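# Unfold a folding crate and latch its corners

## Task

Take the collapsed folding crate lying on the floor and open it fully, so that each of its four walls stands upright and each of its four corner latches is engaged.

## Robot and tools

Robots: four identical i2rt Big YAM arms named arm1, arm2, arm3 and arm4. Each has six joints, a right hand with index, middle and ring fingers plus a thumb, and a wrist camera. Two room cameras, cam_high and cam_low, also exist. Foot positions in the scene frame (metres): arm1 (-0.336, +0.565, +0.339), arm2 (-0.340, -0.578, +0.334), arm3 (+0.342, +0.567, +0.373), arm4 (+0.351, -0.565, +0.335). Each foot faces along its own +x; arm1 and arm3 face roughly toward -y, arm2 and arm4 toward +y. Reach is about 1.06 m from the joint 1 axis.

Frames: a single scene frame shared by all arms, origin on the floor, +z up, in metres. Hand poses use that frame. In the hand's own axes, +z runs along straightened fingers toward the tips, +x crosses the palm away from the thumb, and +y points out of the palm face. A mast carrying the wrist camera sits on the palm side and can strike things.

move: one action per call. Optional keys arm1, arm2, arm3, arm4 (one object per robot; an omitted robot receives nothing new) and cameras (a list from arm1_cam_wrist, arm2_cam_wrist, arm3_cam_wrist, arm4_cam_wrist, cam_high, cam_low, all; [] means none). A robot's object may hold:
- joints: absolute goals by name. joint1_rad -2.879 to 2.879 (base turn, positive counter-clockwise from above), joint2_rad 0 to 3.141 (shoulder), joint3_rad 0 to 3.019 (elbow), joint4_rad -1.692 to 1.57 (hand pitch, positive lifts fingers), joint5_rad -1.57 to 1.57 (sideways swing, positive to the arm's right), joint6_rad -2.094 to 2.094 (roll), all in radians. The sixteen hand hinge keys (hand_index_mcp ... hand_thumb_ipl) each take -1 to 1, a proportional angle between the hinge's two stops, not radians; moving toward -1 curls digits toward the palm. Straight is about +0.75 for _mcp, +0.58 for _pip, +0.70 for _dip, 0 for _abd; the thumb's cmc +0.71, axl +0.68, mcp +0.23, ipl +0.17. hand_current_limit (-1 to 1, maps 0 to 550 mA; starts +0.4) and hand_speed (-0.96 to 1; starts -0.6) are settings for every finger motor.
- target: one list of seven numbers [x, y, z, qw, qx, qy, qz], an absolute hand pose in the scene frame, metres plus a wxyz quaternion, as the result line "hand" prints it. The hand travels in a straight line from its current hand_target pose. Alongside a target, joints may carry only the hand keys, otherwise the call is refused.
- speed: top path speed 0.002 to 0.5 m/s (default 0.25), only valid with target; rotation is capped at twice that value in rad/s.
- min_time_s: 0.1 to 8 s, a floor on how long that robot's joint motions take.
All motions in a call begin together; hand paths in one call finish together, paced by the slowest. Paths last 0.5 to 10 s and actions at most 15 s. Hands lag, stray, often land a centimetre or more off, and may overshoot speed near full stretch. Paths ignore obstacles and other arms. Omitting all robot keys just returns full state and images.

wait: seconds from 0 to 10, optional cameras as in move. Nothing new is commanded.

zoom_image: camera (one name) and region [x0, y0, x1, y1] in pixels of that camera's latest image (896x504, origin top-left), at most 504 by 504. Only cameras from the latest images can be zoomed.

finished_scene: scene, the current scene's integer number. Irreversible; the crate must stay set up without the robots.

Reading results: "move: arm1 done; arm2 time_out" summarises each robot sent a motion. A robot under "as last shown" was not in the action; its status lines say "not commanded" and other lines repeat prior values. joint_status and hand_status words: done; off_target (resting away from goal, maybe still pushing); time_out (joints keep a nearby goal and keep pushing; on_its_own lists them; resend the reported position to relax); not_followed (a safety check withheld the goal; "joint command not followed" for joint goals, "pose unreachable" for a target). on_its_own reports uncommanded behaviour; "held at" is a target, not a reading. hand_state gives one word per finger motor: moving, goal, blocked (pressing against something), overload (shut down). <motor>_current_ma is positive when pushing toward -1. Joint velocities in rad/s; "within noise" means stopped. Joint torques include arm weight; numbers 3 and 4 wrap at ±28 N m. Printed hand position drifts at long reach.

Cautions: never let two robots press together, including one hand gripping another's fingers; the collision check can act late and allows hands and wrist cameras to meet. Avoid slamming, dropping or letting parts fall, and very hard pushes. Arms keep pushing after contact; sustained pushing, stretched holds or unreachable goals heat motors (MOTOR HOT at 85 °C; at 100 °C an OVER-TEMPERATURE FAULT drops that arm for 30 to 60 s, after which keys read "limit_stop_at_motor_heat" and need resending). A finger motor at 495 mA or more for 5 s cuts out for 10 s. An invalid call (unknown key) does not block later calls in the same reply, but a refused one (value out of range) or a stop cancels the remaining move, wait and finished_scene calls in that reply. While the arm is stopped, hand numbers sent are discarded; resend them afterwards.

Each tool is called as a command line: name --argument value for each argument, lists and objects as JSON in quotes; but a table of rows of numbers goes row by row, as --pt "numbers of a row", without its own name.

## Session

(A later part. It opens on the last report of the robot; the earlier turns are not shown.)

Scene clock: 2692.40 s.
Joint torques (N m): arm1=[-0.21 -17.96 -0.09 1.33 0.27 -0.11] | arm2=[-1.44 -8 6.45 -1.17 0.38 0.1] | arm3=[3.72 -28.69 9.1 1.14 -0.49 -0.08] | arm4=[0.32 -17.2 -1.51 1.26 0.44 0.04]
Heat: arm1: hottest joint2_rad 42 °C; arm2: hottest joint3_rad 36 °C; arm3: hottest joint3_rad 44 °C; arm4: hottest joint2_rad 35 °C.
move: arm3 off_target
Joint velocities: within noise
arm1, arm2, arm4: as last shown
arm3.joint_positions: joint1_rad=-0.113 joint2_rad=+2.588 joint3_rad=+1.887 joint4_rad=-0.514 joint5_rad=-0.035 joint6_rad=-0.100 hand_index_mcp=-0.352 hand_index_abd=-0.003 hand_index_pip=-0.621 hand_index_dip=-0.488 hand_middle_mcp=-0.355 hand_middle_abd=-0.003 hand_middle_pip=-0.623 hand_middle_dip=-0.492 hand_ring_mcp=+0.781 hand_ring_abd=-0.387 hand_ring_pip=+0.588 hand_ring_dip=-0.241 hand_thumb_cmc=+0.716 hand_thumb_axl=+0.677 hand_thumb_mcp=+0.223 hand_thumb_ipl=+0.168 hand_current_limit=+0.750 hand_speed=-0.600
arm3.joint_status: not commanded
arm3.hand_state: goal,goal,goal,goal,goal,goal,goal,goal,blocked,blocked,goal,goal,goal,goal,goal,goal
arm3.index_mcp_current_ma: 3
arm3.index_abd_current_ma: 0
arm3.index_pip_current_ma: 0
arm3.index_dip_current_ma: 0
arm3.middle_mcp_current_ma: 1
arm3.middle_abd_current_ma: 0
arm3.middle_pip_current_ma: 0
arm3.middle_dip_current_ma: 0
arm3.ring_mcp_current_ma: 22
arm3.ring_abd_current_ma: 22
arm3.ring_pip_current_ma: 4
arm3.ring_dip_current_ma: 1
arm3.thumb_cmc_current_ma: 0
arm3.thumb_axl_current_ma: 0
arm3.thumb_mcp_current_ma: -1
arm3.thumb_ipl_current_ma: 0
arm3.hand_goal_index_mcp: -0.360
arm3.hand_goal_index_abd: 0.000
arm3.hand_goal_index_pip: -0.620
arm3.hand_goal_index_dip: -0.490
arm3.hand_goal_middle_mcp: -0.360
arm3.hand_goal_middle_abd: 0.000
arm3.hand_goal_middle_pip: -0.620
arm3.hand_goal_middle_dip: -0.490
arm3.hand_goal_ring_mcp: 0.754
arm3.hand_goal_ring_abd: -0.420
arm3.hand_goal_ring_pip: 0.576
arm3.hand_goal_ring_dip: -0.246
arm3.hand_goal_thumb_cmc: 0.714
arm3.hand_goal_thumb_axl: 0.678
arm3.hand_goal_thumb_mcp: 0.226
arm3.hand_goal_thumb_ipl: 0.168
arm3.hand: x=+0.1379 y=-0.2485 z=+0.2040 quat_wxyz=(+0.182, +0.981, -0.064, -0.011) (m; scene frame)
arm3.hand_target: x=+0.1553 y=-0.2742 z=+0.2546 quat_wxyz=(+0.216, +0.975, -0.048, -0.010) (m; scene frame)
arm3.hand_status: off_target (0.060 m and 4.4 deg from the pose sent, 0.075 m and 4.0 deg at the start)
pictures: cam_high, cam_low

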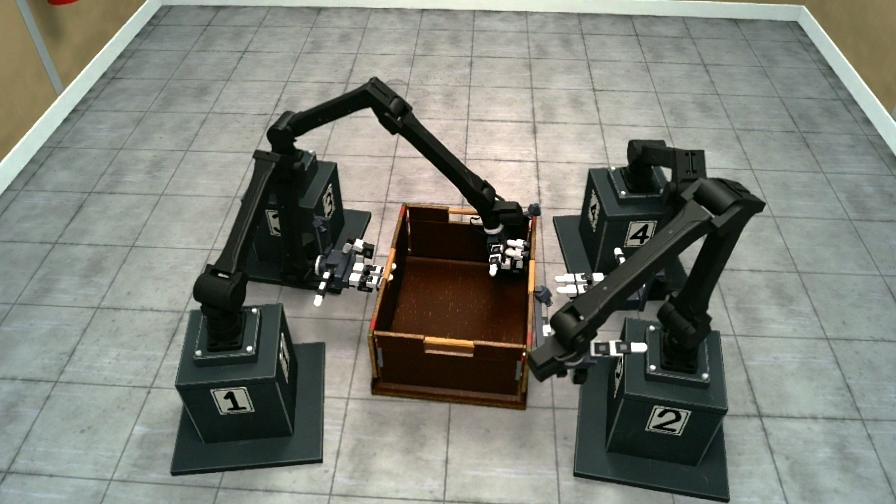

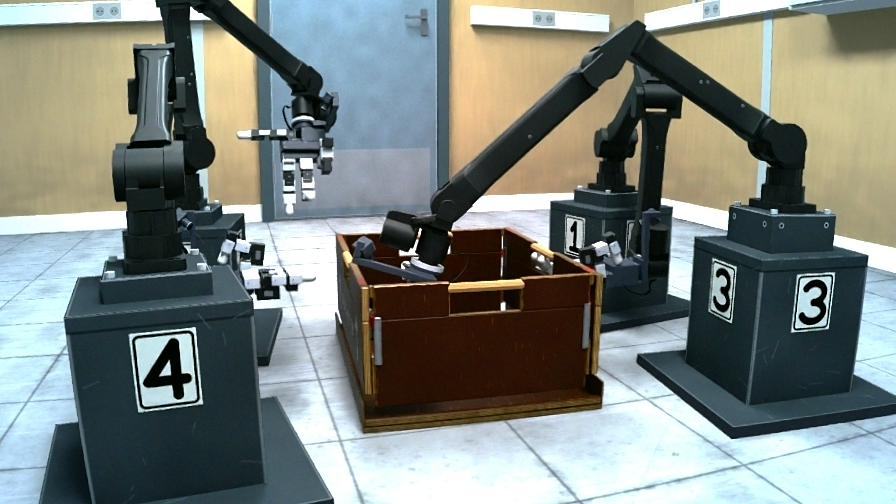

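move --arm3 '{"target": [0.155, -0.275, 0.275, 0.2161, 0.9751, -0.0477, -0.0106], "speed": 0.05}' --cameras '["cam_high", "cam_low"]'

zoom_image --camera "cam_low" --region '[355, 275, 405, 375]'

move --arm3 '{"target": [0.155, -0.275, 0.295, 0.2161, 0.9751, -0.0477, -0.0106], "speed": 0.05}' --cameras '["cam_high", "cam_low"]'

zoom_image --camera "cam_low" --region '[355, 275, 405, 375]'

Scene clock: 2697.63 s.
Joint torques (N m): arm1=[-0.21 -17.96 -0.12 1.36 0.26 -0.11] | arm2=[-1.44 -7.94 6.43 -1.17 0.38 0.11] | arm3=[3.78 -28.98 9.1 1.25 -0.5 -0.08] | arm4=[0.21 -17.26 -1.5 1.28 0.44 0.04]
Heat: arm1: hottest joint2_rad 42 °C; arm2: hottest joint3_rad 36 °C; arm3: hottest joint3_rad 44 °C; arm4: hottest joint2_rad 35 °C.
move: arm3 off_target
Joint velocities: within noise
arm1, arm2, arm4: as last shown
arm3.joint_positions: joint1_rad=-0.113 joint2_rad=+2.557 joint3_rad=+1.880 joint4_rad=-0.543 joint5_rad=-0.035 joint6_rad=-0.100 hand_index_mcp=-0.352 hand_index_abd=-0.003 hand_index_pip=-0.621 hand_index_dip=-0.488 hand_middle_mcp=-0.354 hand_middle_abd=-0.003 hand_middle_pip=-0.623 hand_middle_dip=-0.492 hand_ring_mcp=+0.783 hand_ring_abd=-0.387 hand_ring_pip=+0.589 hand_ring_dip=-0.240 hand_thumb_cmc=+0.716 hand_thumb_axl=+0.677 hand_thumb_mcp=+0.223 hand_thumb_ipl=+0.168 hand_current_limit=+0.750 hand_speed=-0.600
arm3.joint_status: not commanded
arm3.hand_state: goal,goal,goal,goal,goal,goal,goal,goal,blocked,blocked,goal,goal,goal,goal,goal,goal
arm3.index_mcp_current_ma: 3
arm3.index_abd_current_ma: 0
arm3.index_pip_current_ma: 0
arm3.index_dip_current_ma: 0
arm3.middle_mcp_current_ma: 1
arm3.middle_abd_current_ma: 0
arm3.middle_pip_current_ma: 0
arm3.middle_dip_current_ma: 0
arm3.ring_mcp_current_ma: 25
arm3.ring_abd_current_ma: 22
arm3.ring_pip_current_ma: 5
arm3.ring_dip_current_ma: 1
arm3.thumb_cmc_current_ma: 0
arm3.thumb_axl_current_ma: 0
arm3.thumb_mcp_current_ma: -1
arm3.thumb_ipl_current_ma: 0
arm3.hand_goal_index_mcp: -0.360
arm3.hand_goal_index_abd: 0.000
arm3.hand_goal_index_pip: -0.620
arm3.hand_goal_index_dip: -0.490
arm3.hand_goal_middle_mcp: -0.360
arm3.hand_goal_middle_abd: 0.000
arm3.hand_goal_middle_pip: -0.620
arm3.hand_goal_middle_dip: -0.490
arm3.hand_goal_ring_mcp: 0.754
arm3.hand_goal_ring_abd: -0.420
arm3.hand_goal_ring_pip: 0.576
arm3.hand_goal_ring_dip: -0.246
arm3.hand_goal_thumb_cmc: 0.714
arm3.hand_goal_thumb_axl: 0.678
arm3.hand_goal_thumb_mcp: 0.226
arm3.hand_goal_thumb_ipl: 0.168
arm3.hand: x=+0.1378 y=-0.2487 z=+0.2211 quat_wxyz=(+0.180, +0.982, -0.064, -0.011) (m; scene frame)
arm3.hand_target: x=+0.1553 y=-0.2741 z=+0.2743 quat_wxyz=(+0.216, +0.975, -0.048, -0.010) (m; scene frame)
arm3.hand_status: off_target (0.062 m and 4.6 deg from the pose sent, 0.078 m and 4.4 deg at the start)
pictures: cam_high, cam_low

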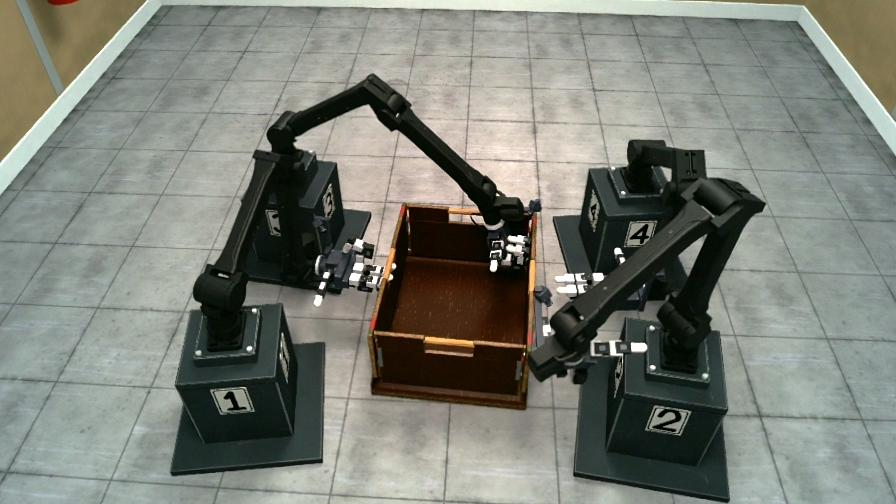

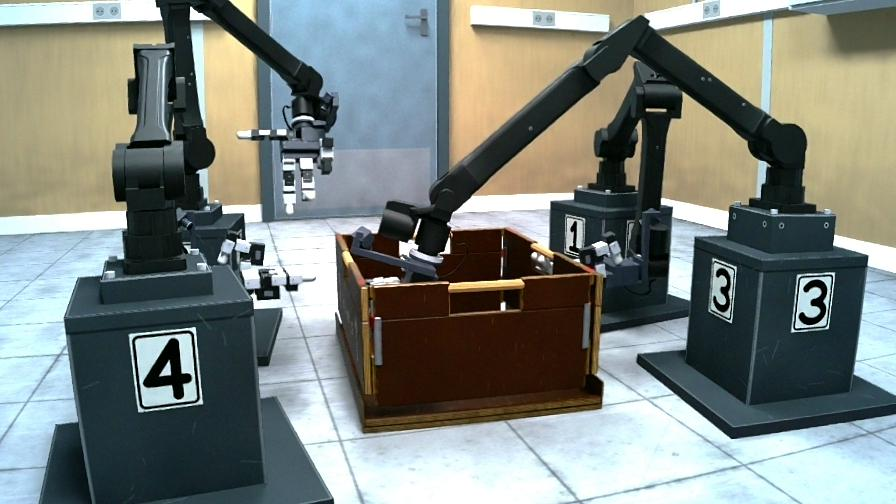

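Scaled by 5.040.

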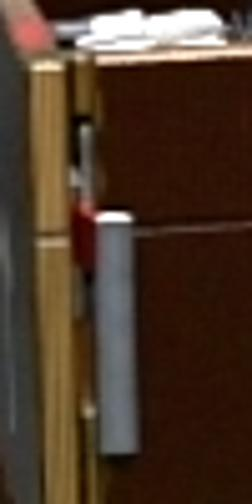

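Scene clock: 2698.67 s.
Joint torques (N m): arm1=[-0.15 -17.96 -0.13 1.36 0.26 -0.11] | arm2=[-1.44 -8 6.45 -1.18 0.38 0.1] | arm3=[3.78 -29.04 9.4 1.28 -0.48 -0.08] | arm4=[0.38 -17.08 -1.48 1.31 0.45 0.04]
Heat: arm1: hottest joint2_rad 42 °C; arm2: hottest joint3_rad 36 °C; arm3: hottest joint3_rad 44 °C; arm4: hottest joint2_rad 35 °C.
move: arm3 off_target
Joint velocities: within noise
arm1, arm2, arm4: as last shown
arm3.joint_positions: joint1_rad=-0.113 joint2_rad=+2.526 joint3_rad=+1.872 joint4_rad=-0.572 joint5_rad=-0.035 joint6_rad=-0.100 hand_index_mcp=-0.352 hand_index_abd=-0.003 hand_index_pip=-0.621 hand_index_dip=-0.488 hand_middle_mcp=-0.354 hand_middle_abd=-0.003 hand_middle_pip=-0.624 hand_middle_dip=-0.492 hand_ring_mcp=+0.779 hand_ring_abd=-0.387 hand_ring_pip=+0.588 hand_ring_dip=-0.240 hand_thumb_cmc=+0.716 hand_thumb_axl=+0.677 hand_thumb_mcp=+0.223 hand_thumb_ipl=+0.168 hand_current_limit=+0.750 hand_speed=-0.600
arm3.joint_status: not commanded
arm3.hand_state: goal,goal,goal,goal,goal,goal,goal,goal,blocked,blocked,goal,goal,goal,goal,goal,goal
arm3.index_mcp_current_ma: 3
arm3.index_abd_current_ma: 0
arm3.index_pip_current_ma: 0
arm3.index_dip_current_ma: 0
arm3.middle_mcp_current_ma: 2
arm3.middle_abd_current_ma: 0
arm3.middle_pip_current_ma: -1
arm3.middle_dip_current_ma: 0
arm3.ring_mcp_current_ma: 19
arm3.ring_abd_current_ma: 22
arm3.ring_pip_current_ma: 5
arm3.ring_dip_current_ma: 1
arm3.thumb_cmc_current_ma: 0
arm3.thumb_axl_current_ma: 0
arm3.thumb_mcp_current_ma: -1
arm3.thumb_ipl_current_ma: 0
arm3.hand_goal_index_mcp: -0.360
arm3.hand_goal_index_abd: 0.000
arm3.hand_goal_index_pip: -0.620
arm3.hand_goal_index_dip: -0.490
arm3.hand_goal_middle_mcp: -0.360
arm3.hand_goal_middle_abd: 0.000
arm3.hand_goal_middle_pip: -0.620
arm3.hand_goal_middle_dip: -0.490
arm3.hand_goal_ring_mcp: 0.754
arm3.hand_goal_ring_abd: -0.420
arm3.hand_goal_ring_pip: 0.576
arm3.hand_goal_ring_dip: -0.246
arm3.hand_goal_thumb_cmc: 0.714
arm3.hand_goal_thumb_axl: 0.678
arm3.hand_goal_thumb_mcp: 0.226
arm3.hand_goal_thumb_ipl: 0.168
arm3.hand: x=+0.1380 y=-0.2481 z=+0.2385 quat_wxyz=(+0.177, +0.982, -0.064, -0.010) (m; scene frame)
arm3.hand_target: x=+0.1554 y=-0.2738 z=+0.2942 quat_wxyz=(+0.216, +0.975, -0.048, -0.010) (m; scene frame)
arm3.hand_status: off_target (0.065 m and 4.9 deg from the pose sent, 0.080 m and 4.6 deg at the start)
pictures: cam_high, cam_low

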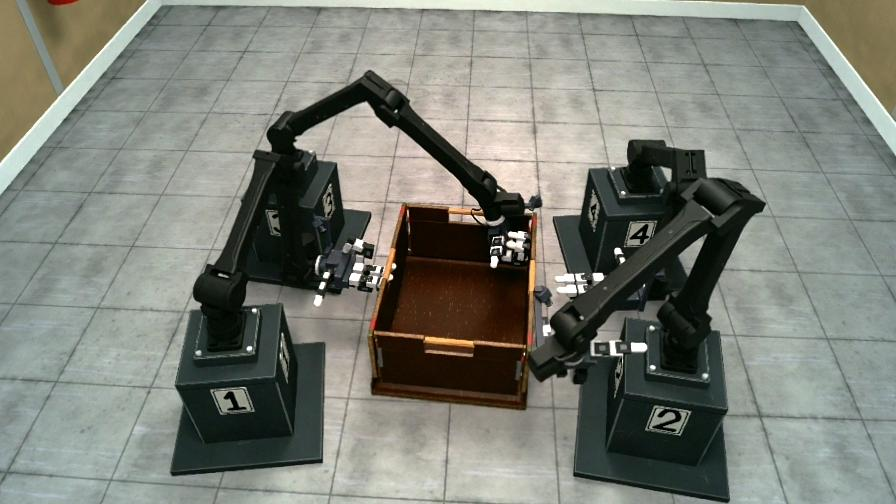

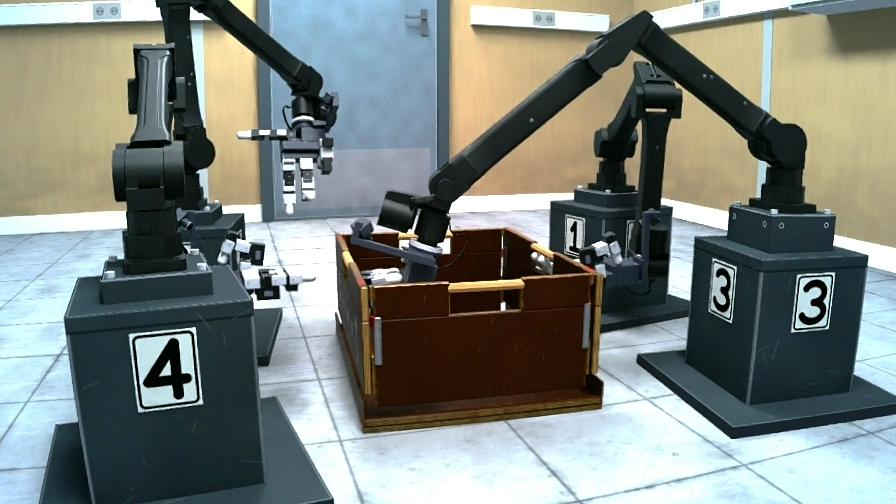

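Scaled by 5.040.

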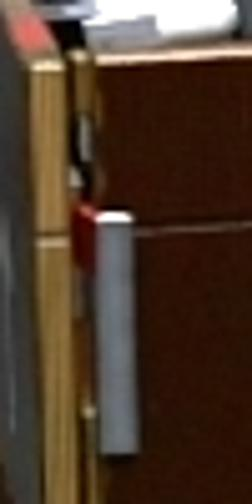

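move --arm3 '{"target": [0.15, -0.18, 0.34, 0.2161, 0.9751, -0.0477, -0.0106], "speed": 0.15, "joints": {"hand_ring_abd": 0.0}}'

move --arm3 '{"target": [0.20, 0.10, 0.52, 0.0, 0.6717, -0.7408, 0.0], "speed": 0.3, "joints": {"hand_ring_mcp": -0.36, "hand_ring_pip": -0.62, "hand_ring_dip": -0.49, "hand_index_mcp": 1.0, "hand_index_pip": 0.576, "hand_index_dip": 0.696, "hand_middle_mcp": 0.754, "hand_middle_pip": 0.576, "hand_middle_dip": -0.174}}' --cameras '["cam_high"]'

Scene clock: 2709.60 s.
Joint torques (N m): arm1=[-0.26 -17.96 -0.12 1.37 0.26 -0.11] | arm2=[-1.44 -8 6.45 -1.17 0.38 0.1] | arm3=[0.91 -23.3 7.71 1.7 -0.17 -0.18] | arm4=[0.38 -17.26 -1.51 1.31 0.45 0.04]
Heat: arm1: hottest joint2_rad 42 °C; arm2: hottest joint3_rad 36 °C; arm3: hottest joint2_rad 44 °C; arm4: hottest joint2_rad 35 °C.
move: arm3 off_target
Joint velocities: within noise
arm1, arm2: as last shown
arm3.joint_positions: joint1_rad=-0.116 joint2_rad=+2.225 joint3_rad=+1.492 joint4_rad=-0.461 joint5_rad=-0.058 joint6_rad=-0.125 hand_index_mcp=-0.352 hand_index_abd=-0.003 hand_index_pip=-0.621 hand_index_dip=-0.488 hand_middle_mcp=-0.354 hand_middle_abd=-0.002 hand_middle_pip=-0.623 hand_middle_dip=-0.492 hand_ring_mcp=+0.761 hand_ring_abd=-0.003 hand_ring_pip=+0.580 hand_ring_dip=-0.242 hand_thumb_cmc=+0.716 hand_thumb_axl=+0.677 hand_thumb_mcp=+0.223 hand_thumb_ipl=+0.168 hand_current_limit=+0.750 hand_speed=-0.600
arm3.joint_status: all done
arm3.hand_state: goal,goal,goal,goal,goal,goal,goal,goal,goal,goal,goal,goal,goal,goal,goal,goal
arm3.index_mcp_current_ma: 3
arm3.index_abd_current_ma: 0
arm3.index_pip_current_ma: 0
arm3.index_dip_current_ma: 0
arm3.middle_mcp_current_ma: 2
arm3.middle_abd_current_ma: 0
arm3.middle_pip_current_ma: 0
arm3.middle_dip_current_ma: 0
arm3.ring_mcp_current_ma: 2
arm3.ring_abd_current_ma: 0
arm3.ring_pip_current_ma: 1
arm3.ring_dip_current_ma: 1
arm3.thumb_cmc_current_ma: 0
arm3.thumb_axl_current_ma: 0
arm3.thumb_mcp_current_ma: -1
arm3.thumb_ipl_current_ma: 0
arm3.hand_goal_index_mcp: -0.360
arm3.hand_goal_index_abd: 0.000
arm3.hand_goal_index_pip: -0.620
arm3.hand_goal_index_dip: -0.490
arm3.hand_goal_middle_mcp: -0.360
arm3.hand_goal_middle_abd: 0.000
arm3.hand_goal_middle_pip: -0.620
arm3.hand_goal_middle_dip: -0.490
arm3.hand_goal_ring_mcp: 0.754
arm3.hand_goal_ring_abd: 0.000
arm3.hand_goal_ring_pip: 0.576
arm3.hand_goal_ring_dip: -0.246
arm3.hand_goal_thumb_cmc: 0.714
arm3.hand_goal_thumb_axl: 0.678
arm3.hand_goal_thumb_mcp: 0.226
arm3.hand_goal_thumb_ipl: 0.168
arm3.hand: x=+0.1599 y=-0.1735 z=+0.3156 quat_wxyz=(+0.194, +0.980, -0.051, -0.005) (m; scene frame)
arm3.hand_target: x=+0.1501 y=-0.1797 z=+0.3397 quat_wxyz=(+0.216, +0.975, -0.048, -0.011) (m; scene frame)
arm3.hand_status: off_target (0.027 m and 2.7 deg from the pose sent, 0.123 m and 4.9 deg at the start)
arm4.joint_positions: joint1_rad=+1.511 joint2_rad=+2.577 joint3_rad=+0.793 joint4_rad=+1.558 joint5_rad=+1.559 joint6_rad=+0.210 hand_index_mcp=+0.761 hand_index_abd=-0.003 hand_index_pip=+0.576 hand_index_dip=+0.694 hand_middle_mcp=+0.762 hand_middle_abd=-0.003 hand_middle_pip=+0.579 hand_middle_dip=+0.694 hand_ring_mcp=-0.358 hand_ring_abd=+0.001 hand_ring_pip=-0.620 hand_ring_dip=-0.488 hand_thumb_cmc=+0.721 hand_thumb_axl=+0.677 hand_thumb_mcp=+0.224 hand_thumb_ipl=+0.168 hand_current_limit=+0.750 hand_speed=-0.600
arm4.joint_status: not commanded
arm4.hand_state: goal,goal,goal,goal,goal,goal,goal,goal,goal,goal,goal,goal,goal,goal,goal,goal
arm4.index_mcp_current_ma: 2
arm4.index_abd_current_ma: 0
arm4.index_pip_current_ma: 0
arm4.index_dip_current_ma: 0
arm4.middle_mcp_current_ma: 2
arm4.middle_abd_current_ma: 0
arm4.middle_pip_current_ma: 0
arm4.middle_dip_current_ma: 0
arm4.ring_mcp_current_ma: 0
arm4.ring_abd_current_ma: 0
arm4.ring_pip_current_ma: 0
arm4.ring_dip_current_ma: 0
arm4.thumb_cmc_current_ma: 1
arm4.thumb_axl_current_ma: 0
arm4.thumb_mcp_current_ma: 0
arm4.thumb_ipl_current_ma: 0
arm4.hand_goal_index_mcp: 0.754
arm4.hand_goal_index_abd: 0.000
arm4.hand_goal_index_pip: 0.576
arm4.hand_goal_index_dip: 0.696
arm4.hand_goal_middle_mcp: 0.754
arm4.hand_goal_middle_abd: 0.000
arm4.hand_goal_middle_pip: 0.576
arm4.hand_goal_middle_dip: 0.696
arm4.hand_goal_ring_mcp: -0.360
arm4.hand_goal_ring_abd: 0.000
arm4.hand_goal_ring_pip: -0.620
arm4.hand_goal_ring_dip: -0.490
arm4.hand_goal_thumb_cmc: 0.714
arm4.hand_goal_thumb_axl: 0.678
arm4.hand_goal_thumb_mcp: 0.226
arm4.hand_goal_thumb_ipl: 0.168
arm4.hand: x=-0.0109 y=-0.4162 z=+0.3027 quat_wxyz=(-0.021, -0.038, +0.706, +0.706) (m; scene frame)
arm4.hand_target: x=-0.0101 y=-0.4189 z=+0.3098 quat_wxyz=(-0.031, -0.031, +0.706, +0.706) (m; scene frame)
arm4.hand_status: not commanded
pictures: none

Scene clock: 2713.33 s.
Joint torques (N m): arm1=[-0.21 -17.96 -0.13 1.35 0.26 -0.11] | arm2=[-1.44 -7.94 6.45 -1.2 0.38 0.1] | arm3=[1.55 -15.85 12.88 -0.2 0 0.15] | arm4=[0.32 -17.26 -1.48 1.29 0.45 0.04]
Heat: arm1: hottest joint2_rad 42 °C; arm2: hottest joint3_rad 36 °C; arm3: hottest joint3_rad 44 °C; arm4: hottest joint2_rad 35 °C.
move: arm3 off_target
Joint velocities: within noise
arm1, arm2, arm4: as last shown
arm3.joint_positions: joint1_rad=+0.008 joint2_rad=+1.715 joint3_rad=+1.365 joint4_rad=-1.285 joint5_rad=+0.003 joint6_rad=+1.534 hand_index_mcp=+0.995 hand_index_abd=-0.003 hand_index_pip=+0.573 hand_index_dip=+0.693 hand_middle_mcp=+0.754 hand_middle_abd=-0.002 hand_middle_pip=+0.574 hand_middle_dip=-0.177 hand_ring_mcp=-0.340 hand_ring_abd=-0.003 hand_ring_pip=-0.617 hand_ring_dip=-0.487 hand_thumb_cmc=+0.716 hand_thumb_axl=+0.677 hand_thumb_mcp=+0.223 hand_thumb_ipl=+0.168 hand_current_limit=+0.750 hand_speed=-0.600
arm3.joint_status: all done
arm3.hand_state: goal,goal,goal,goal,goal,goal,goal,goal,goal,goal,goal,goal,goal,goal,goal,goal
arm3.index_mcp_current_ma: -1
arm3.index_abd_current_ma: 0
arm3.index_pip_current_ma: 0
arm3.index_dip_current_ma: 0
arm3.middle_mcp_current_ma: 0
arm3.middle_abd_current_ma: 0
arm3.middle_pip_current_ma: 0
arm3.middle_dip_current_ma: 0
arm3.ring_mcp_current_ma: 12
arm3.ring_abd_current_ma: 0
arm3.ring_pip_current_ma: 0
arm3.ring_dip_current_ma: 0
arm3.thumb_cmc_current_ma: 0
arm3.thumb_axl_current_ma: 0
arm3.thumb_mcp_current_ma: -1
arm3.thumb_ipl_current_ma: 0
arm3.hand_goal_index_mcp: 1.000
arm3.hand_goal_index_abd: 0.000
arm3.hand_goal_index_pip: 0.576
arm3.hand_goal_index_dip: 0.696
arm3.hand_goal_middle_mcp: 0.754
arm3.hand_goal_middle_abd: 0.000
arm3.hand_goal_middle_pip: 0.576
arm3.hand_goal_middle_dip: -0.174
arm3.hand_goal_ring_mcp: -0.360
arm3.hand_goal_ring_abd: 0.000
arm3.hand_goal_ring_pip: -0.620
arm3.hand_goal_ring_dip: -0.490
arm3.hand_goal_thumb_cmc: 0.714
arm3.hand_goal_thumb_axl: 0.678
arm3.hand_goal_thumb_mcp: 0.226
arm3.hand_goal_thumb_ipl: 0.168
arm3.hand: x=+0.2024 y=+0.1146 z=+0.4963 quat_wxyz=(-0.020, +0.679, -0.734, -0.018) (m; scene frame)
arm3.hand_target: x=+0.2002 y=+0.1010 z=+0.5200 quat_wxyz=(+0.000, +0.672, -0.741, +0.000) (m; scene frame)
arm3.hand_status: off_target (0.028 m and 3.3 deg from the pose sent, 0.344 m and 91.8 deg at the start)
pictures: cam_high

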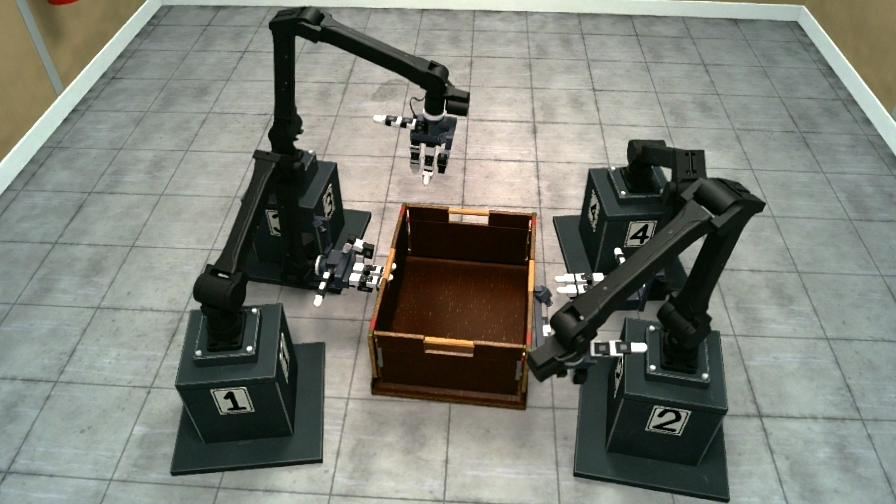

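move --arm3 '{"target": [0.44, 0.10, 0.46, 0.149, 0.708, -0.668, -0.174], "speed": 0.25}'

move --arm3 '{"target": [0.41, 0.08, 0.345, 0.149, 0.708, -0.668, -0.174], "speed": 0.2}' --cameras '["cam_high", "cam_low", "arm3_cam_wrist"]'

Scene clock: 2718.43 s.
Joint torques (N m): arm1=[-0.26 -17.96 -0.13 1.36 0.27 -0.11] | arm2=[-1.38 -7.94 6.46 -1.18 0.38 0.1] | arm3=[1.32 -16.91 10.96 -0.69 0.53 0.12] | arm4=[0.38 -17.08 -1.48 1.32 0.45 0.05]
Heat: arm1: hottest joint2_rad 42 °C; arm2: hottest joint3_rad 36 °C; arm3: hottest joint3_rad 44 °C; arm4: hottest joint2_rad 35 °C.
move: arm3 off_target
Joint velocities: within noise
arm1, arm2, arm4: as last shown
arm3.joint_positions: joint1_rad=+0.605 joint2_rad=+1.975 joint3_rad=+1.437 joint4_rad=-1.316 joint5_rad=+0.390 joint6_rad=+2.020 hand_index_mcp=+0.999 hand_index_abd=-0.003 hand_index_pip=+0.574 hand_index_dip=+0.693 hand_middle_mcp=+0.756 hand_middle_abd=-0.002 hand_middle_pip=+0.574 hand_middle_dip=-0.177 hand_ring_mcp=-0.341 hand_ring_abd=-0.003 hand_ring_pip=-0.618 hand_ring_dip=-0.487 hand_thumb_cmc=+0.717 hand_thumb_axl=+0.677 hand_thumb_mcp=+0.223 hand_thumb_ipl=+0.168 hand_current_limit=+0.750 hand_speed=-0.600
arm3.joint_status: not commanded
arm3.hand_state: goal,goal,goal,goal,goal,goal,goal,goal,goal,goal,goal,goal,goal,goal,goal,goal
arm3.index_mcp_current_ma: 0
arm3.index_abd_current_ma: 0
arm3.index_pip_current_ma: 0
arm3.index_dip_current_ma: 0
arm3.middle_mcp_current_ma: 0
arm3.middle_abd_current_ma: 0
arm3.middle_pip_current_ma: 0
arm3.middle_dip_current_ma: 0
arm3.ring_mcp_current_ma: 12
arm3.ring_abd_current_ma: 0
arm3.ring_pip_current_ma: 0
arm3.ring_dip_current_ma: 0
arm3.thumb_cmc_current_ma: 0
arm3.thumb_axl_current_ma: 0
arm3.thumb_mcp_current_ma: -1
arm3.thumb_ipl_current_ma: 0
arm3.hand_goal_index_mcp: 1.000
arm3.hand_goal_index_abd: 0.000
arm3.hand_goal_index_pip: 0.576
arm3.hand_goal_index_dip: 0.696
arm3.hand_goal_middle_mcp: 0.754
arm3.hand_goal_middle_abd: 0.000
arm3.hand_goal_middle_pip: 0.576
arm3.hand_goal_middle_dip: -0.174
arm3.hand_goal_ring_mcp: -0.360
arm3.hand_goal_ring_abd: 0.000
arm3.hand_goal_ring_pip: -0.620
arm3.hand_goal_ring_dip: -0.490
arm3.hand_goal_thumb_cmc: 0.714
arm3.hand_goal_thumb_axl: 0.678
arm3.hand_goal_thumb_mcp: 0.226
arm3.hand_goal_thumb_ipl: 0.168
arm3.hand: x=+0.4362 y=+0.1115 z=+0.4493 quat_wxyz=(+0.142, +0.716, -0.657, -0.187) (m; scene frame)
arm3.hand_target: x=+0.4398 y=+0.1004 z=+0.4601 quat_wxyz=(+0.149, +0.708, -0.668, -0.174) (m; scene frame)
arm3.hand_status: off_target (0.016 m and 2.3 deg from the pose sent, 0.241 m and 27.7 deg at the start)
pictures: none

Scene clock: 2719.83 s.
Joint torques (N m): arm1=[-0.15 -17.9 -0.1 1.36 0.26 -0.11] | arm2=[-1.44 -7.94 6.46 -1.18 0.38 0.1] | arm3=[0.97 -18.73 6.74 0.1 0.53 -0.18] | arm4=[0.38 -17.2 -1.52 1.32 0.45 0.05]
Heat: arm1: hottest joint2_rad 42 °C; arm2: hottest joint3_rad 36 °C; arm3: hottest joint3_rad 44 °C; arm4: hottest joint2_rad 35 °C.
move: arm3 done
Joint velocities: within noise
arm1, arm4: as last shown
arm2.joint_positions: joint1_rad=+0.661 joint2_rad=+1.460 joint3_rad=+0.888 joint4_rad=-1.242 joint5_rad=+0.383 joint6_rad=+2.067 hand_index_mcp=+0.998 hand_index_abd=-0.002 hand_index_pip=+0.578 hand_index_dip=+0.693 hand_middle_mcp=+0.764 hand_middle_abd=-0.003 hand_middle_pip=+0.581 hand_middle_dip=-0.170 hand_ring_mcp=-0.344 hand_ring_abd=+0.002 hand_ring_pip=-0.618 hand_ring_dip=-0.488 hand_thumb_cmc=+0.717 hand_thumb_axl=+0.677 hand_thumb_mcp=+0.223 hand_thumb_ipl=+0.168 hand_current_limit=+0.750 hand_speed=-0.600
arm2.joint_status: not commanded
arm2.hand_state: goal,goal,goal,goal,goal,goal,goal,goal,goal,goal,goal,goal,goal,goal,goal,goal
arm2.index_mcp_current_ma: 0
arm2.index_abd_current_ma: 0
arm2.index_pip_current_ma: 0
arm2.index_dip_current_ma: 0
arm2.middle_mcp_current_ma: 4
arm2.middle_abd_current_ma: 0
arm2.middle_pip_current_ma: 1
arm2.middle_dip_current_ma: 1
arm2.ring_mcp_current_ma: 9
arm2.ring_abd_current_ma: 0
arm2.ring_pip_current_ma: 0
arm2.ring_dip_current_ma: 0
arm2.thumb_cmc_current_ma: 0
arm2.thumb_axl_current_ma: 0
arm2.thumb_mcp_current_ma: -1
arm2.thumb_ipl_current_ma: 0
arm2.hand_goal_index_mcp: 1.000
arm2.hand_goal_index_abd: 0.000
arm2.hand_goal_index_pip: 0.576
arm2.hand_goal_index_dip: 0.696
arm2.hand_goal_middle_mcp: 0.754
arm2.hand_goal_middle_abd: 0.000
arm2.hand_goal_middle_pip: 0.576
arm2.hand_goal_middle_dip: -0.174
arm2.hand_goal_ring_mcp: -0.360
arm2.hand_goal_ring_abd: 0.000
arm2.hand_goal_ring_pip: -0.620
arm2.hand_goal_ring_dip: -0.490
arm2.hand_goal_thumb_cmc: 0.714
arm2.hand_goal_thumb_axl: 0.678
arm2.hand_goal_thumb_mcp: 0.226
arm2.hand_goal_thumb_ipl: 0.168
arm2.hand: x=-0.3597 y=-0.2912 z=+0.4512 quat_wxyz=(+0.167, +0.666, +0.711, +0.150) (m; scene frame)
arm2.hand_target: x=-0.3596 y=-0.2997 z=+0.4500 quat_wxyz=(+0.173, +0.667, +0.710, +0.148) (m; scene frame)
arm2.hand_status: not commanded
arm3.joint_positions: joint1_rad=+0.545 joint2_rad=+2.161 joint3_rad=+1.418 joint4_rad=-1.079 joint5_rad=+0.406 joint6_rad=+1.987 hand_index_mcp=+0.999 hand_index_abd=-0.003 hand_index_pip=+0.574 hand_index_dip=+0.693 hand_middle_mcp=+0.756 hand_middle_abd=-0.002 hand_middle_pip=+0.574 hand_middle_dip=-0.177 hand_ring_mcp=-0.342 hand_ring_abd=-0.003 hand_ring_pip=-0.618 hand_ring_dip=-0.487 hand_thumb_cmc=+0.717 hand_thumb_axl=+0.677 hand_thumb_mcp=+0.223 hand_thumb_ipl=+0.168 hand_current_limit=+0.750 hand_speed=-0.600
arm3.joint_status: not commanded
arm3.hand_state: goal,goal,goal,goal,goal,goal,goal,goal,goal,goal,goal,goal,goal,goal,goal,goal
arm3.index_mcp_current_ma: 0
arm3.index_abd_current_ma: 0
arm3.index_pip_current_ma: 0
arm3.index_dip_current_ma: 0
arm3.middle_mcp_current_ma: 0
arm3.middle_abd_current_ma: 0
arm3.middle_pip_current_ma: 0
arm3.middle_dip_current_ma: 0
arm3.ring_mcp_current_ma: 11
arm3.ring_abd_current_ma: 0
arm3.ring_pip_current_ma: 0
arm3.ring_dip_current_ma: 0
arm3.thumb_cmc_current_ma: 0
arm3.thumb_axl_current_ma: 0
arm3.thumb_mcp_current_ma: -1
arm3.thumb_ipl_current_ma: 0
arm3.hand_goal_index_mcp: 1.000
arm3.hand_goal_index_abd: 0.000
arm3.hand_goal_index_pip: 0.576
arm3.hand_goal_index_dip: 0.696
arm3.hand_goal_middle_mcp: 0.754
arm3.hand_goal_middle_abd: 0.000
arm3.hand_goal_middle_pip: 0.576
arm3.hand_goal_middle_dip: -0.174
arm3.hand_goal_ring_mcp: -0.360
arm3.hand_goal_ring_abd: 0.000
arm3.hand_goal_ring_pip: -0.620
arm3.hand_goal_ring_dip: -0.490
arm3.hand_goal_thumb_cmc: 0.714
arm3.hand_goal_thumb_axl: 0.678
arm3.hand_goal_thumb_mcp: 0.226
arm3.hand_goal_thumb_ipl: 0.168
arm3.hand: x=+0.4123 y=+0.0882 z=+0.3405 quat_wxyz=(+0.146, +0.706, -0.668, -0.183) (m; scene frame)
arm3.hand_target: x=+0.4099 y=+0.0802 z=+0.3451 quat_wxyz=(+0.149, +0.708, -0.668, -0.174) (m; scene frame)
arm3.hand_status: done (0.010 m and 1.1 deg from the pose sent, 0.112 m and 2.3 deg at the start)
pictures: arm3_cam_wrist, cam_high, cam_low

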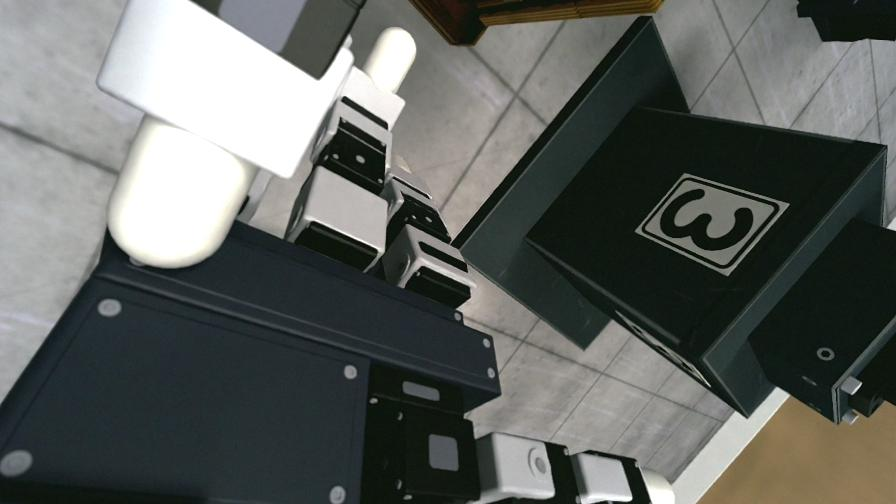

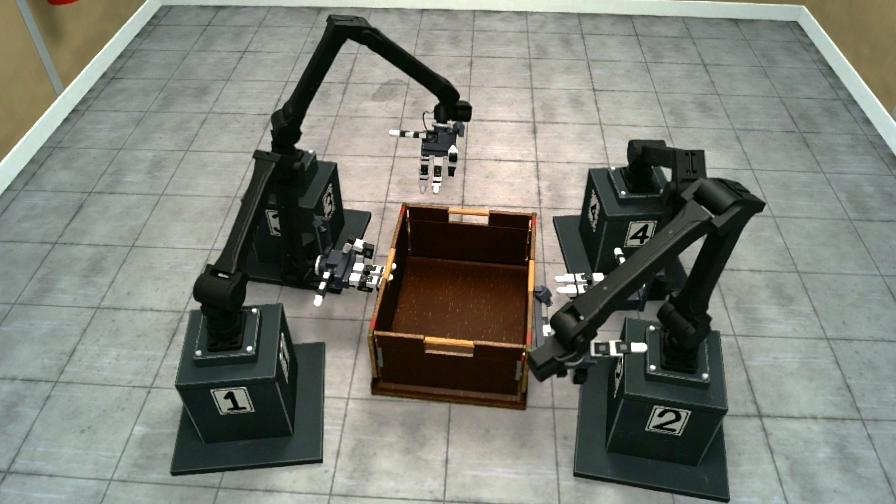

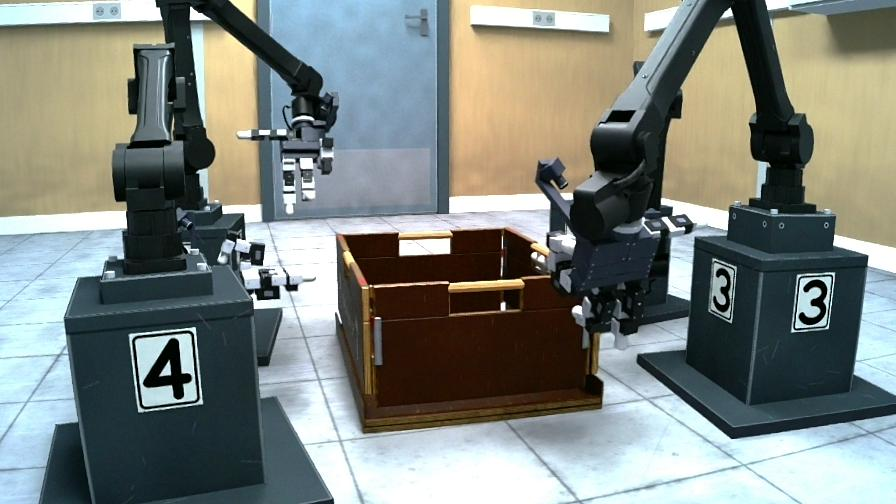

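move --arm3 '{"target": [0.335, 0.08, 0.340, 0.149, 0.708, -0.668, -0.174], "speed": 0.1}'

move --arm3 '{"target": [0.300, 0.08, 0.340, 0.149, 0.708, -0.668, -0.174], "speed": 0.06}' --cameras '["cam_high", "arm3_cam_wrist"]'

Scene clock: 2724.33 s.
Joint torques (N m): arm1=[-0.21 -17.96 -0.12 1.35 0.26 -0.11] | arm2=[-1.49 -7.94 6.43 -1.18 0.38 0.1] | arm3=[1.08 -19.43 5.64 0.18 0.53 -0.18] | arm4=[0.38 -17.2 -1.48 1.26 0.45 0.04]
Heat: arm1: hottest joint2_rad 42 °C; arm2: hottest joint3_rad 36 °C; arm3: hottest joint3_rad 44 °C; arm4: hottest joint2_rad 35 °C.
move: arm3 off_target
Joint velocities: within noise
arm1.joint_positions: joint1_rad=+1.140 joint2_rad=+2.631 joint3_rad=+0.942 joint4_rad=+1.569 joint5_rad=+1.392 joint6_rad=+0.123 hand_index_mcp=+0.785 hand_index_abd=-0.011 hand_index_pip=+0.594 hand_index_dip=-0.038 hand_middle_mcp=+0.778 hand_middle_abd=-0.020 hand_middle_pip=+0.589 hand_middle_dip=-0.031 hand_ring_mcp=-0.358 hand_ring_abd=+0.001 hand_ring_pip=-0.620 hand_ring_dip=-0.487 hand_thumb_cmc=+0.721 hand_thumb_axl=+0.677 hand_thumb_mcp=+0.226 hand_thumb_ipl=+0.168 hand_current_limit=+0.750 hand_speed=-0.600
arm1.joint_status: not commanded
arm1.hand_state: blocked,goal,goal,goal,blocked,blocked,goal,goal,goal,goal,goal,goal,goal,goal,goal,goal
arm1.index_mcp_current_ma: 20
arm1.index_abd_current_ma: -2
arm1.index_pip_current_ma: 6
arm1.index_dip_current_ma: 3
arm1.middle_mcp_current_ma: 13
arm1.middle_abd_current_ma: -6
arm1.middle_pip_current_ma: 3
arm1.middle_dip_current_ma: 7
arm1.ring_mcp_current_ma: 0
arm1.ring_abd_current_ma: 0
arm1.ring_pip_current_ma: 0
arm1.ring_dip_current_ma: 0
arm1.thumb_cmc_current_ma: 1
arm1.thumb_axl_current_ma: 0
arm1.thumb_mcp_current_ma: 0
arm1.thumb_ipl_current_ma: 0
arm1.hand_goal_index_mcp: 0.754
arm1.hand_goal_index_abd: 0.000
arm1.hand_goal_index_pip: 0.576
arm1.hand_goal_index_dip: -0.050
arm1.hand_goal_middle_mcp: 0.754
arm1.hand_goal_middle_abd: 0.000
arm1.hand_goal_middle_pip: 0.576
arm1.hand_goal_middle_dip: -0.050
arm1.hand_goal_ring_mcp: -0.360
arm1.hand_goal_ring_abd: 0.000
arm1.hand_goal_ring_pip: -0.620
arm1.hand_goal_ring_dip: -0.490
arm1.hand_goal_thumb_cmc: 0.714
arm1.hand_goal_thumb_axl: 0.678
arm1.hand_goal_thumb_mcp: 0.226
arm1.hand_goal_thumb_ipl: 0.168
arm1.hand: x=+0.0250 y=+0.2836 z=+0.2893 quat_wxyz=(+0.699, +0.714, -0.035, -0.028) (m; scene frame)
arm1.hand_target: x=+0.0200 y=+0.2801 z=+0.2890 quat_wxyz=(+0.698, +0.714, -0.037, -0.035) (m; scene frame)
arm1.hand_status: not commanded
arm2, arm4: as last shown
arm3.joint_positions: joint1_rad=+0.414 joint2_rad=+2.129 joint3_rad=+1.318 joint4_rad=-0.962 joint5_rad=+0.433 joint6_rad=+1.847 hand_index_mcp=+0.999 hand_index_abd=-0.003 hand_index_pip=+0.574 hand_index_dip=+0.693 hand_middle_mcp=+0.756 hand_middle_abd=-0.002 hand_middle_pip=+0.574 hand_middle_dip=-0.177 hand_ring_mcp=-0.342 hand_ring_abd=-0.003 hand_ring_pip=-0.618 hand_ring_dip=-0.487 hand_thumb_cmc=+0.717 hand_thumb_axl=+0.677 hand_thumb_mcp=+0.223 hand_thumb_ipl=+0.168 hand_current_limit=+0.750 hand_speed=-0.600
arm3.joint_status: not commanded
arm3.hand_state: goal,goal,goal,goal,goal,goal,goal,goal,goal,goal,goal,goal,goal,goal,goal,goal
arm3.index_mcp_current_ma: 0
arm3.index_abd_current_ma: 0
arm3.index_pip_current_ma: 0
arm3.index_dip_current_ma: 0
arm3.middle_mcp_current_ma: 0
arm3.middle_abd_current_ma: 0
arm3.middle_pip_current_ma: 0
arm3.middle_dip_current_ma: 0
arm3.ring_mcp_current_ma: 11
arm3.ring_abd_current_ma: 0
arm3.ring_pip_current_ma: 0
arm3.ring_dip_current_ma: 0
arm3.thumb_cmc_current_ma: 0
arm3.thumb_axl_current_ma: 0
arm3.thumb_mcp_current_ma: -1
arm3.thumb_ipl_current_ma: 0
arm3.hand_goal_index_mcp: 1.000
arm3.hand_goal_index_abd: 0.000
arm3.hand_goal_index_pip: 0.576
arm3.hand_goal_index_dip: 0.696
arm3.hand_goal_middle_mcp: 0.754
arm3.hand_goal_middle_abd: 0.000
arm3.hand_goal_middle_pip: 0.576
arm3.hand_goal_middle_dip: -0.174
arm3.hand_goal_ring_mcp: -0.360
arm3.hand_goal_ring_abd: 0.000
arm3.hand_goal_ring_pip: -0.620
arm3.hand_goal_ring_dip: -0.490
arm3.hand_goal_thumb_cmc: 0.714
arm3.hand_goal_thumb_axl: 0.678
arm3.hand_goal_thumb_mcp: 0.226
arm3.hand_goal_thumb_ipl: 0.168
arm3.hand: x=+0.3381 y=+0.0866 z=+0.3297 quat_wxyz=(+0.143, +0.707, -0.668, -0.186) (m; scene frame)
arm3.hand_target: x=+0.3351 y=+0.0802 z=+0.3400 quat_wxyz=(+0.149, +0.708, -0.668, -0.174) (m; scene frame)
arm3.hand_status: off_target (0.013 m and 1.5 deg from the pose sent, 0.078 m and 1.1 deg at the start)
pictures: none

Scene clock: 2725.67 s.
Joint torques (N m): arm1=[-0.26 -17.9 -0.12 1.37 0.26 -0.11] | arm2=[-1.44 -7.94 6.46 -1.18 0.38 0.1] | arm3=[0.97 -19.08 5.61 0.25 0.56 -0.18] | arm4=[0.21 -17.2 -1.5 1.33 0.45 0.05]
Heat: arm1: hottest joint2_rad 42 °C; arm2: hottest joint3_rad 36 °C; arm3: hottest joint3_rad 43 °C; arm4: hottest joint2_rad 35 °C.
move: arm3 off_target
Joint velocities: within noise
arm1, arm2, arm4: as last shown
arm3.joint_positions: joint1_rad=+0.351 joint2_rad=+2.109 joint3_rad=+1.280 joint4_rad=-0.914 joint5_rad=+0.443 joint6_rad=+1.777 hand_index_mcp=+0.999 hand_index_abd=-0.003 hand_index_pip=+0.574 hand_index_dip=+0.693 hand_middle_mcp=+0.757 hand_middle_abd=-0.002 hand_middle_pip=+0.575 hand_middle_dip=-0.177 hand_ring_mcp=-0.342 hand_ring_abd=-0.003 hand_ring_pip=-0.618 hand_ring_dip=-0.487 hand_thumb_cmc=+0.717 hand_thumb_axl=+0.677 hand_thumb_mcp=+0.223 hand_thumb_ipl=+0.168 hand_current_limit=+0.750 hand_speed=-0.600
arm3.joint_status: not commanded
arm3.hand_state: goal,goal,goal,goal,goal,goal,goal,goal,goal,goal,goal,goal,goal,goal,goal,goal
arm3.index_mcp_current_ma: 0
arm3.index_abd_current_ma: 0
arm3.index_pip_current_ma: 0
arm3.index_dip_current_ma: 0
arm3.middle_mcp_current_ma: 1
arm3.middle_abd_current_ma: 0
arm3.middle_pip_current_ma: 0
arm3.middle_dip_current_ma: 0
arm3.ring_mcp_current_ma: 11
arm3.ring_abd_current_ma: 0
arm3.ring_pip_current_ma: 0
arm3.ring_dip_current_ma: 0
arm3.thumb_cmc_current_ma: 0
arm3.thumb_axl_current_ma: 0
arm3.thumb_mcp_current_ma: -1
arm3.thumb_ipl_current_ma: 0
arm3.hand_goal_index_mcp: 1.000
arm3.hand_goal_index_abd: 0.000
arm3.hand_goal_index_pip: 0.576
arm3.hand_goal_index_dip: 0.696
arm3.hand_goal_middle_mcp: 0.754
arm3.hand_goal_middle_abd: 0.000
arm3.hand_goal_middle_pip: 0.576
arm3.hand_goal_middle_dip: -0.174
arm3.hand_goal_ring_mcp: -0.360
arm3.hand_goal_ring_abd: 0.000
arm3.hand_goal_ring_pip: -0.620
arm3.hand_goal_ring_dip: -0.490
arm3.hand_goal_thumb_cmc: 0.714
arm3.hand_goal_thumb_axl: 0.678
arm3.hand_goal_thumb_mcp: 0.226
arm3.hand_goal_thumb_ipl: 0.168
arm3.hand: x=+0.3042 y=+0.0863 z=+0.3296 quat_wxyz=(+0.142, +0.707, -0.667, -0.185) (m; scene frame)
arm3.hand_target: x=+0.3001 y=+0.0801 z=+0.3400 quat_wxyz=(+0.149, +0.708, -0.668, -0.174) (m; scene frame)
arm3.hand_status: off_target (0.013 m and 1.5 deg from the pose sent, 0.040 m and 1.5 deg at the start)
pictures: arm3_cam_wrist, cam_high

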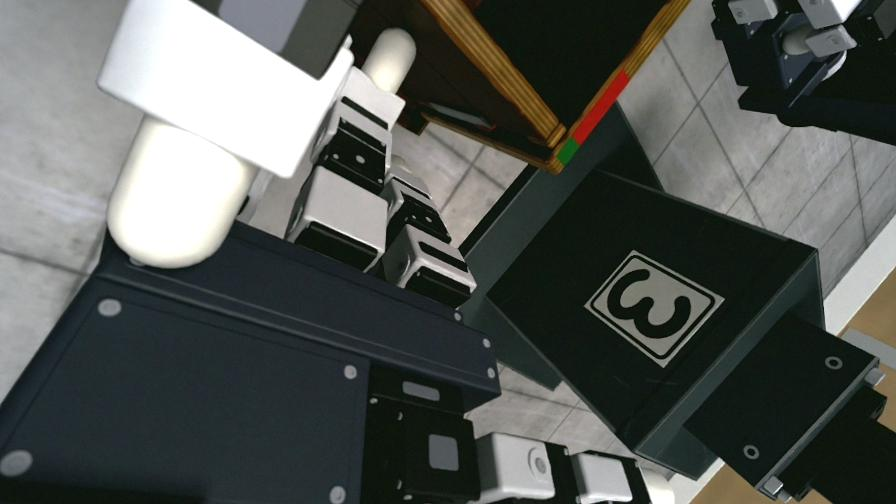

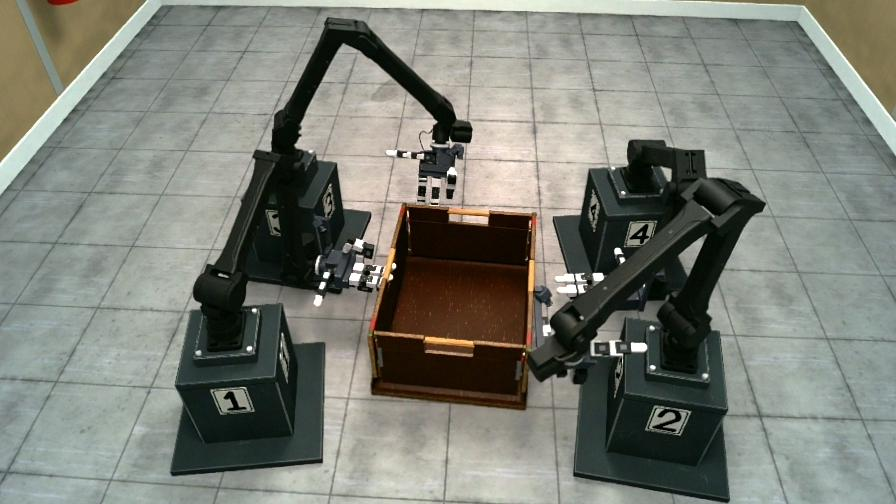

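zoom_image --camera "arm3_cam_wrist" --region '[400, 60, 600, 190]'

move --arm3 '{"target": [0.265, 0.08, 0.340, 0.149, 0.708, -0.668, -0.174], "speed": 0.04}' --cameras '["cam_high", "arm3_cam_wrist"]'

zoom_image --camera "arm3_cam_wrist" --region '[400, 60, 600, 190]'

Scaled by 2.520.

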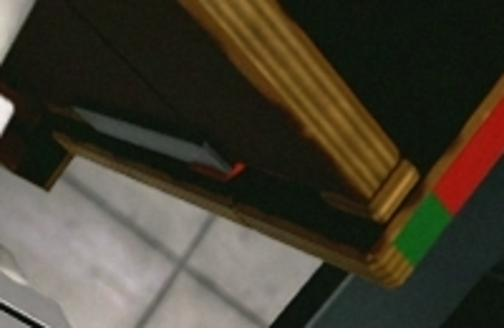

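Scene clock: 2730.00 s.
Joint torques (N m): arm1=[-0.21 -17.85 -0.13 1.35 0.26 -0.11] | arm2=[-1.49 -8 6.45 -1.2 0.38 0.1] | arm3=[-2.08 -17.44 5.42 0.53 1.35 -0.25] | arm4=[0.32 -17.14 -1.51 1.29 0.46 0.04]
Heat: arm1: hottest joint2_rad 42 °C; arm2: hottest joint3_rad 36 °C; arm3: hottest joint3_rad 43 °C; arm4: hottest joint2_rad 35 °C.
move: arm3 off_target
Joint velocities: within noise
arm1, arm2, arm4: as last shown
arm3.joint_positions: joint1_rad=+0.325 joint2_rad=+2.076 joint3_rad=+1.251 joint4_rad=-0.876 joint5_rad=+0.432 joint6_rad=+1.713 hand_index_mcp=+0.999 hand_index_abd=-0.003 hand_index_pip=+0.574 hand_index_dip=+0.693 hand_middle_mcp=+0.806 hand_middle_abd=+0.017 hand_middle_pip=+0.587 hand_middle_dip=-0.191 hand_ring_mcp=-0.342 hand_ring_abd=-0.003 hand_ring_pip=-0.618 hand_ring_dip=-0.487 hand_thumb_cmc=+0.717 hand_thumb_axl=+0.677 hand_thumb_mcp=+0.223 hand_thumb_ipl=+0.168 hand_current_limit=+0.750 hand_speed=-0.600
arm3.joint_status: not commanded
arm3.hand_state: goal,goal,goal,goal,blocked,goal,goal,goal,goal,goal,goal,goal,goal,goal,goal,goal
arm3.index_mcp_current_ma: 0
arm3.index_abd_current_ma: 0
arm3.index_pip_current_ma: 0
arm3.index_dip_current_ma: 0
arm3.middle_mcp_current_ma: 68
arm3.middle_abd_current_ma: 7
arm3.middle_pip_current_ma: 4
arm3.middle_dip_current_ma: -9
arm3.ring_mcp_current_ma: 11
arm3.ring_abd_current_ma: 0
arm3.ring_pip_current_ma: 0
arm3.ring_dip_current_ma: 0
arm3.thumb_cmc_current_ma: 0
arm3.thumb_axl_current_ma: 0
arm3.thumb_mcp_current_ma: -1
arm3.thumb_ipl_current_ma: 0
arm3.hand_goal_index_mcp: 1.000
arm3.hand_goal_index_abd: 0.000
arm3.hand_goal_index_pip: 0.576
arm3.hand_goal_index_dip: 0.696
arm3.hand_goal_middle_mcp: 0.754
arm3.hand_goal_middle_abd: 0.000
arm3.hand_goal_middle_pip: 0.576
arm3.hand_goal_middle_dip: -0.174
arm3.hand_goal_ring_mcp: -0.360
arm3.hand_goal_ring_abd: 0.000
arm3.hand_goal_ring_pip: -0.620
arm3.hand_goal_ring_dip: -0.490
arm3.hand_goal_thumb_cmc: 0.714
arm3.hand_goal_thumb_axl: 0.678
arm3.hand_goal_thumb_mcp: 0.226
arm3.hand_goal_thumb_ipl: 0.168
arm3.hand: x=+0.2919 y=+0.0830 z=+0.3345 quat_wxyz=(+0.141, +0.718, -0.659, -0.171) (m; scene frame)
arm3.hand_target: x=+0.2657 y=+0.0810 z=+0.3401 quat_wxyz=(+0.149, +0.708, -0.668, -0.175) (m; scene frame)
arm3.hand_status: off_target (0.028 m and 1.8 deg from the pose sent, 0.041 m and 1.5 deg at the start)
pictures: arm3_cam_wrist, cam_high

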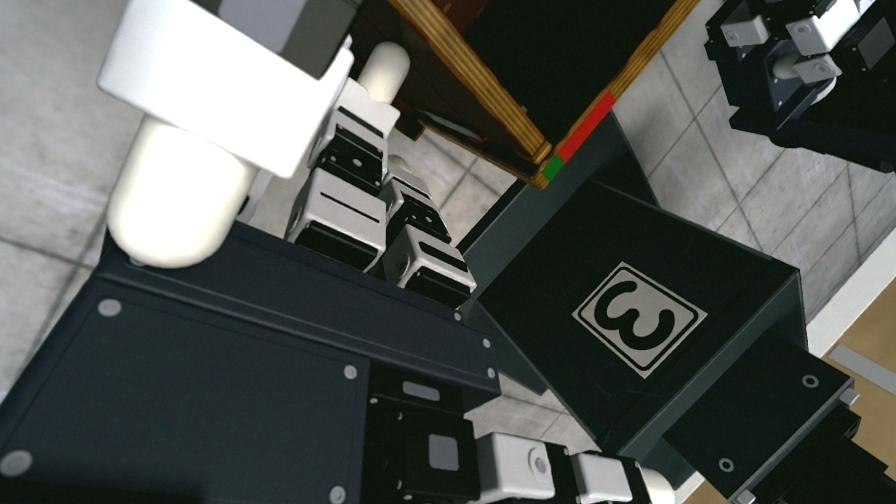

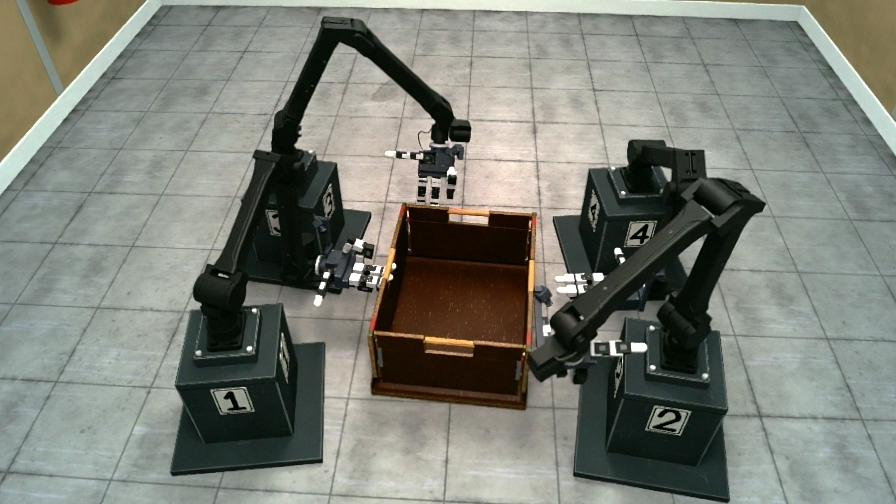

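Scaled by 2.520.

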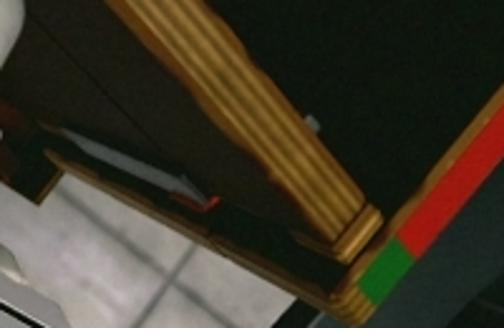

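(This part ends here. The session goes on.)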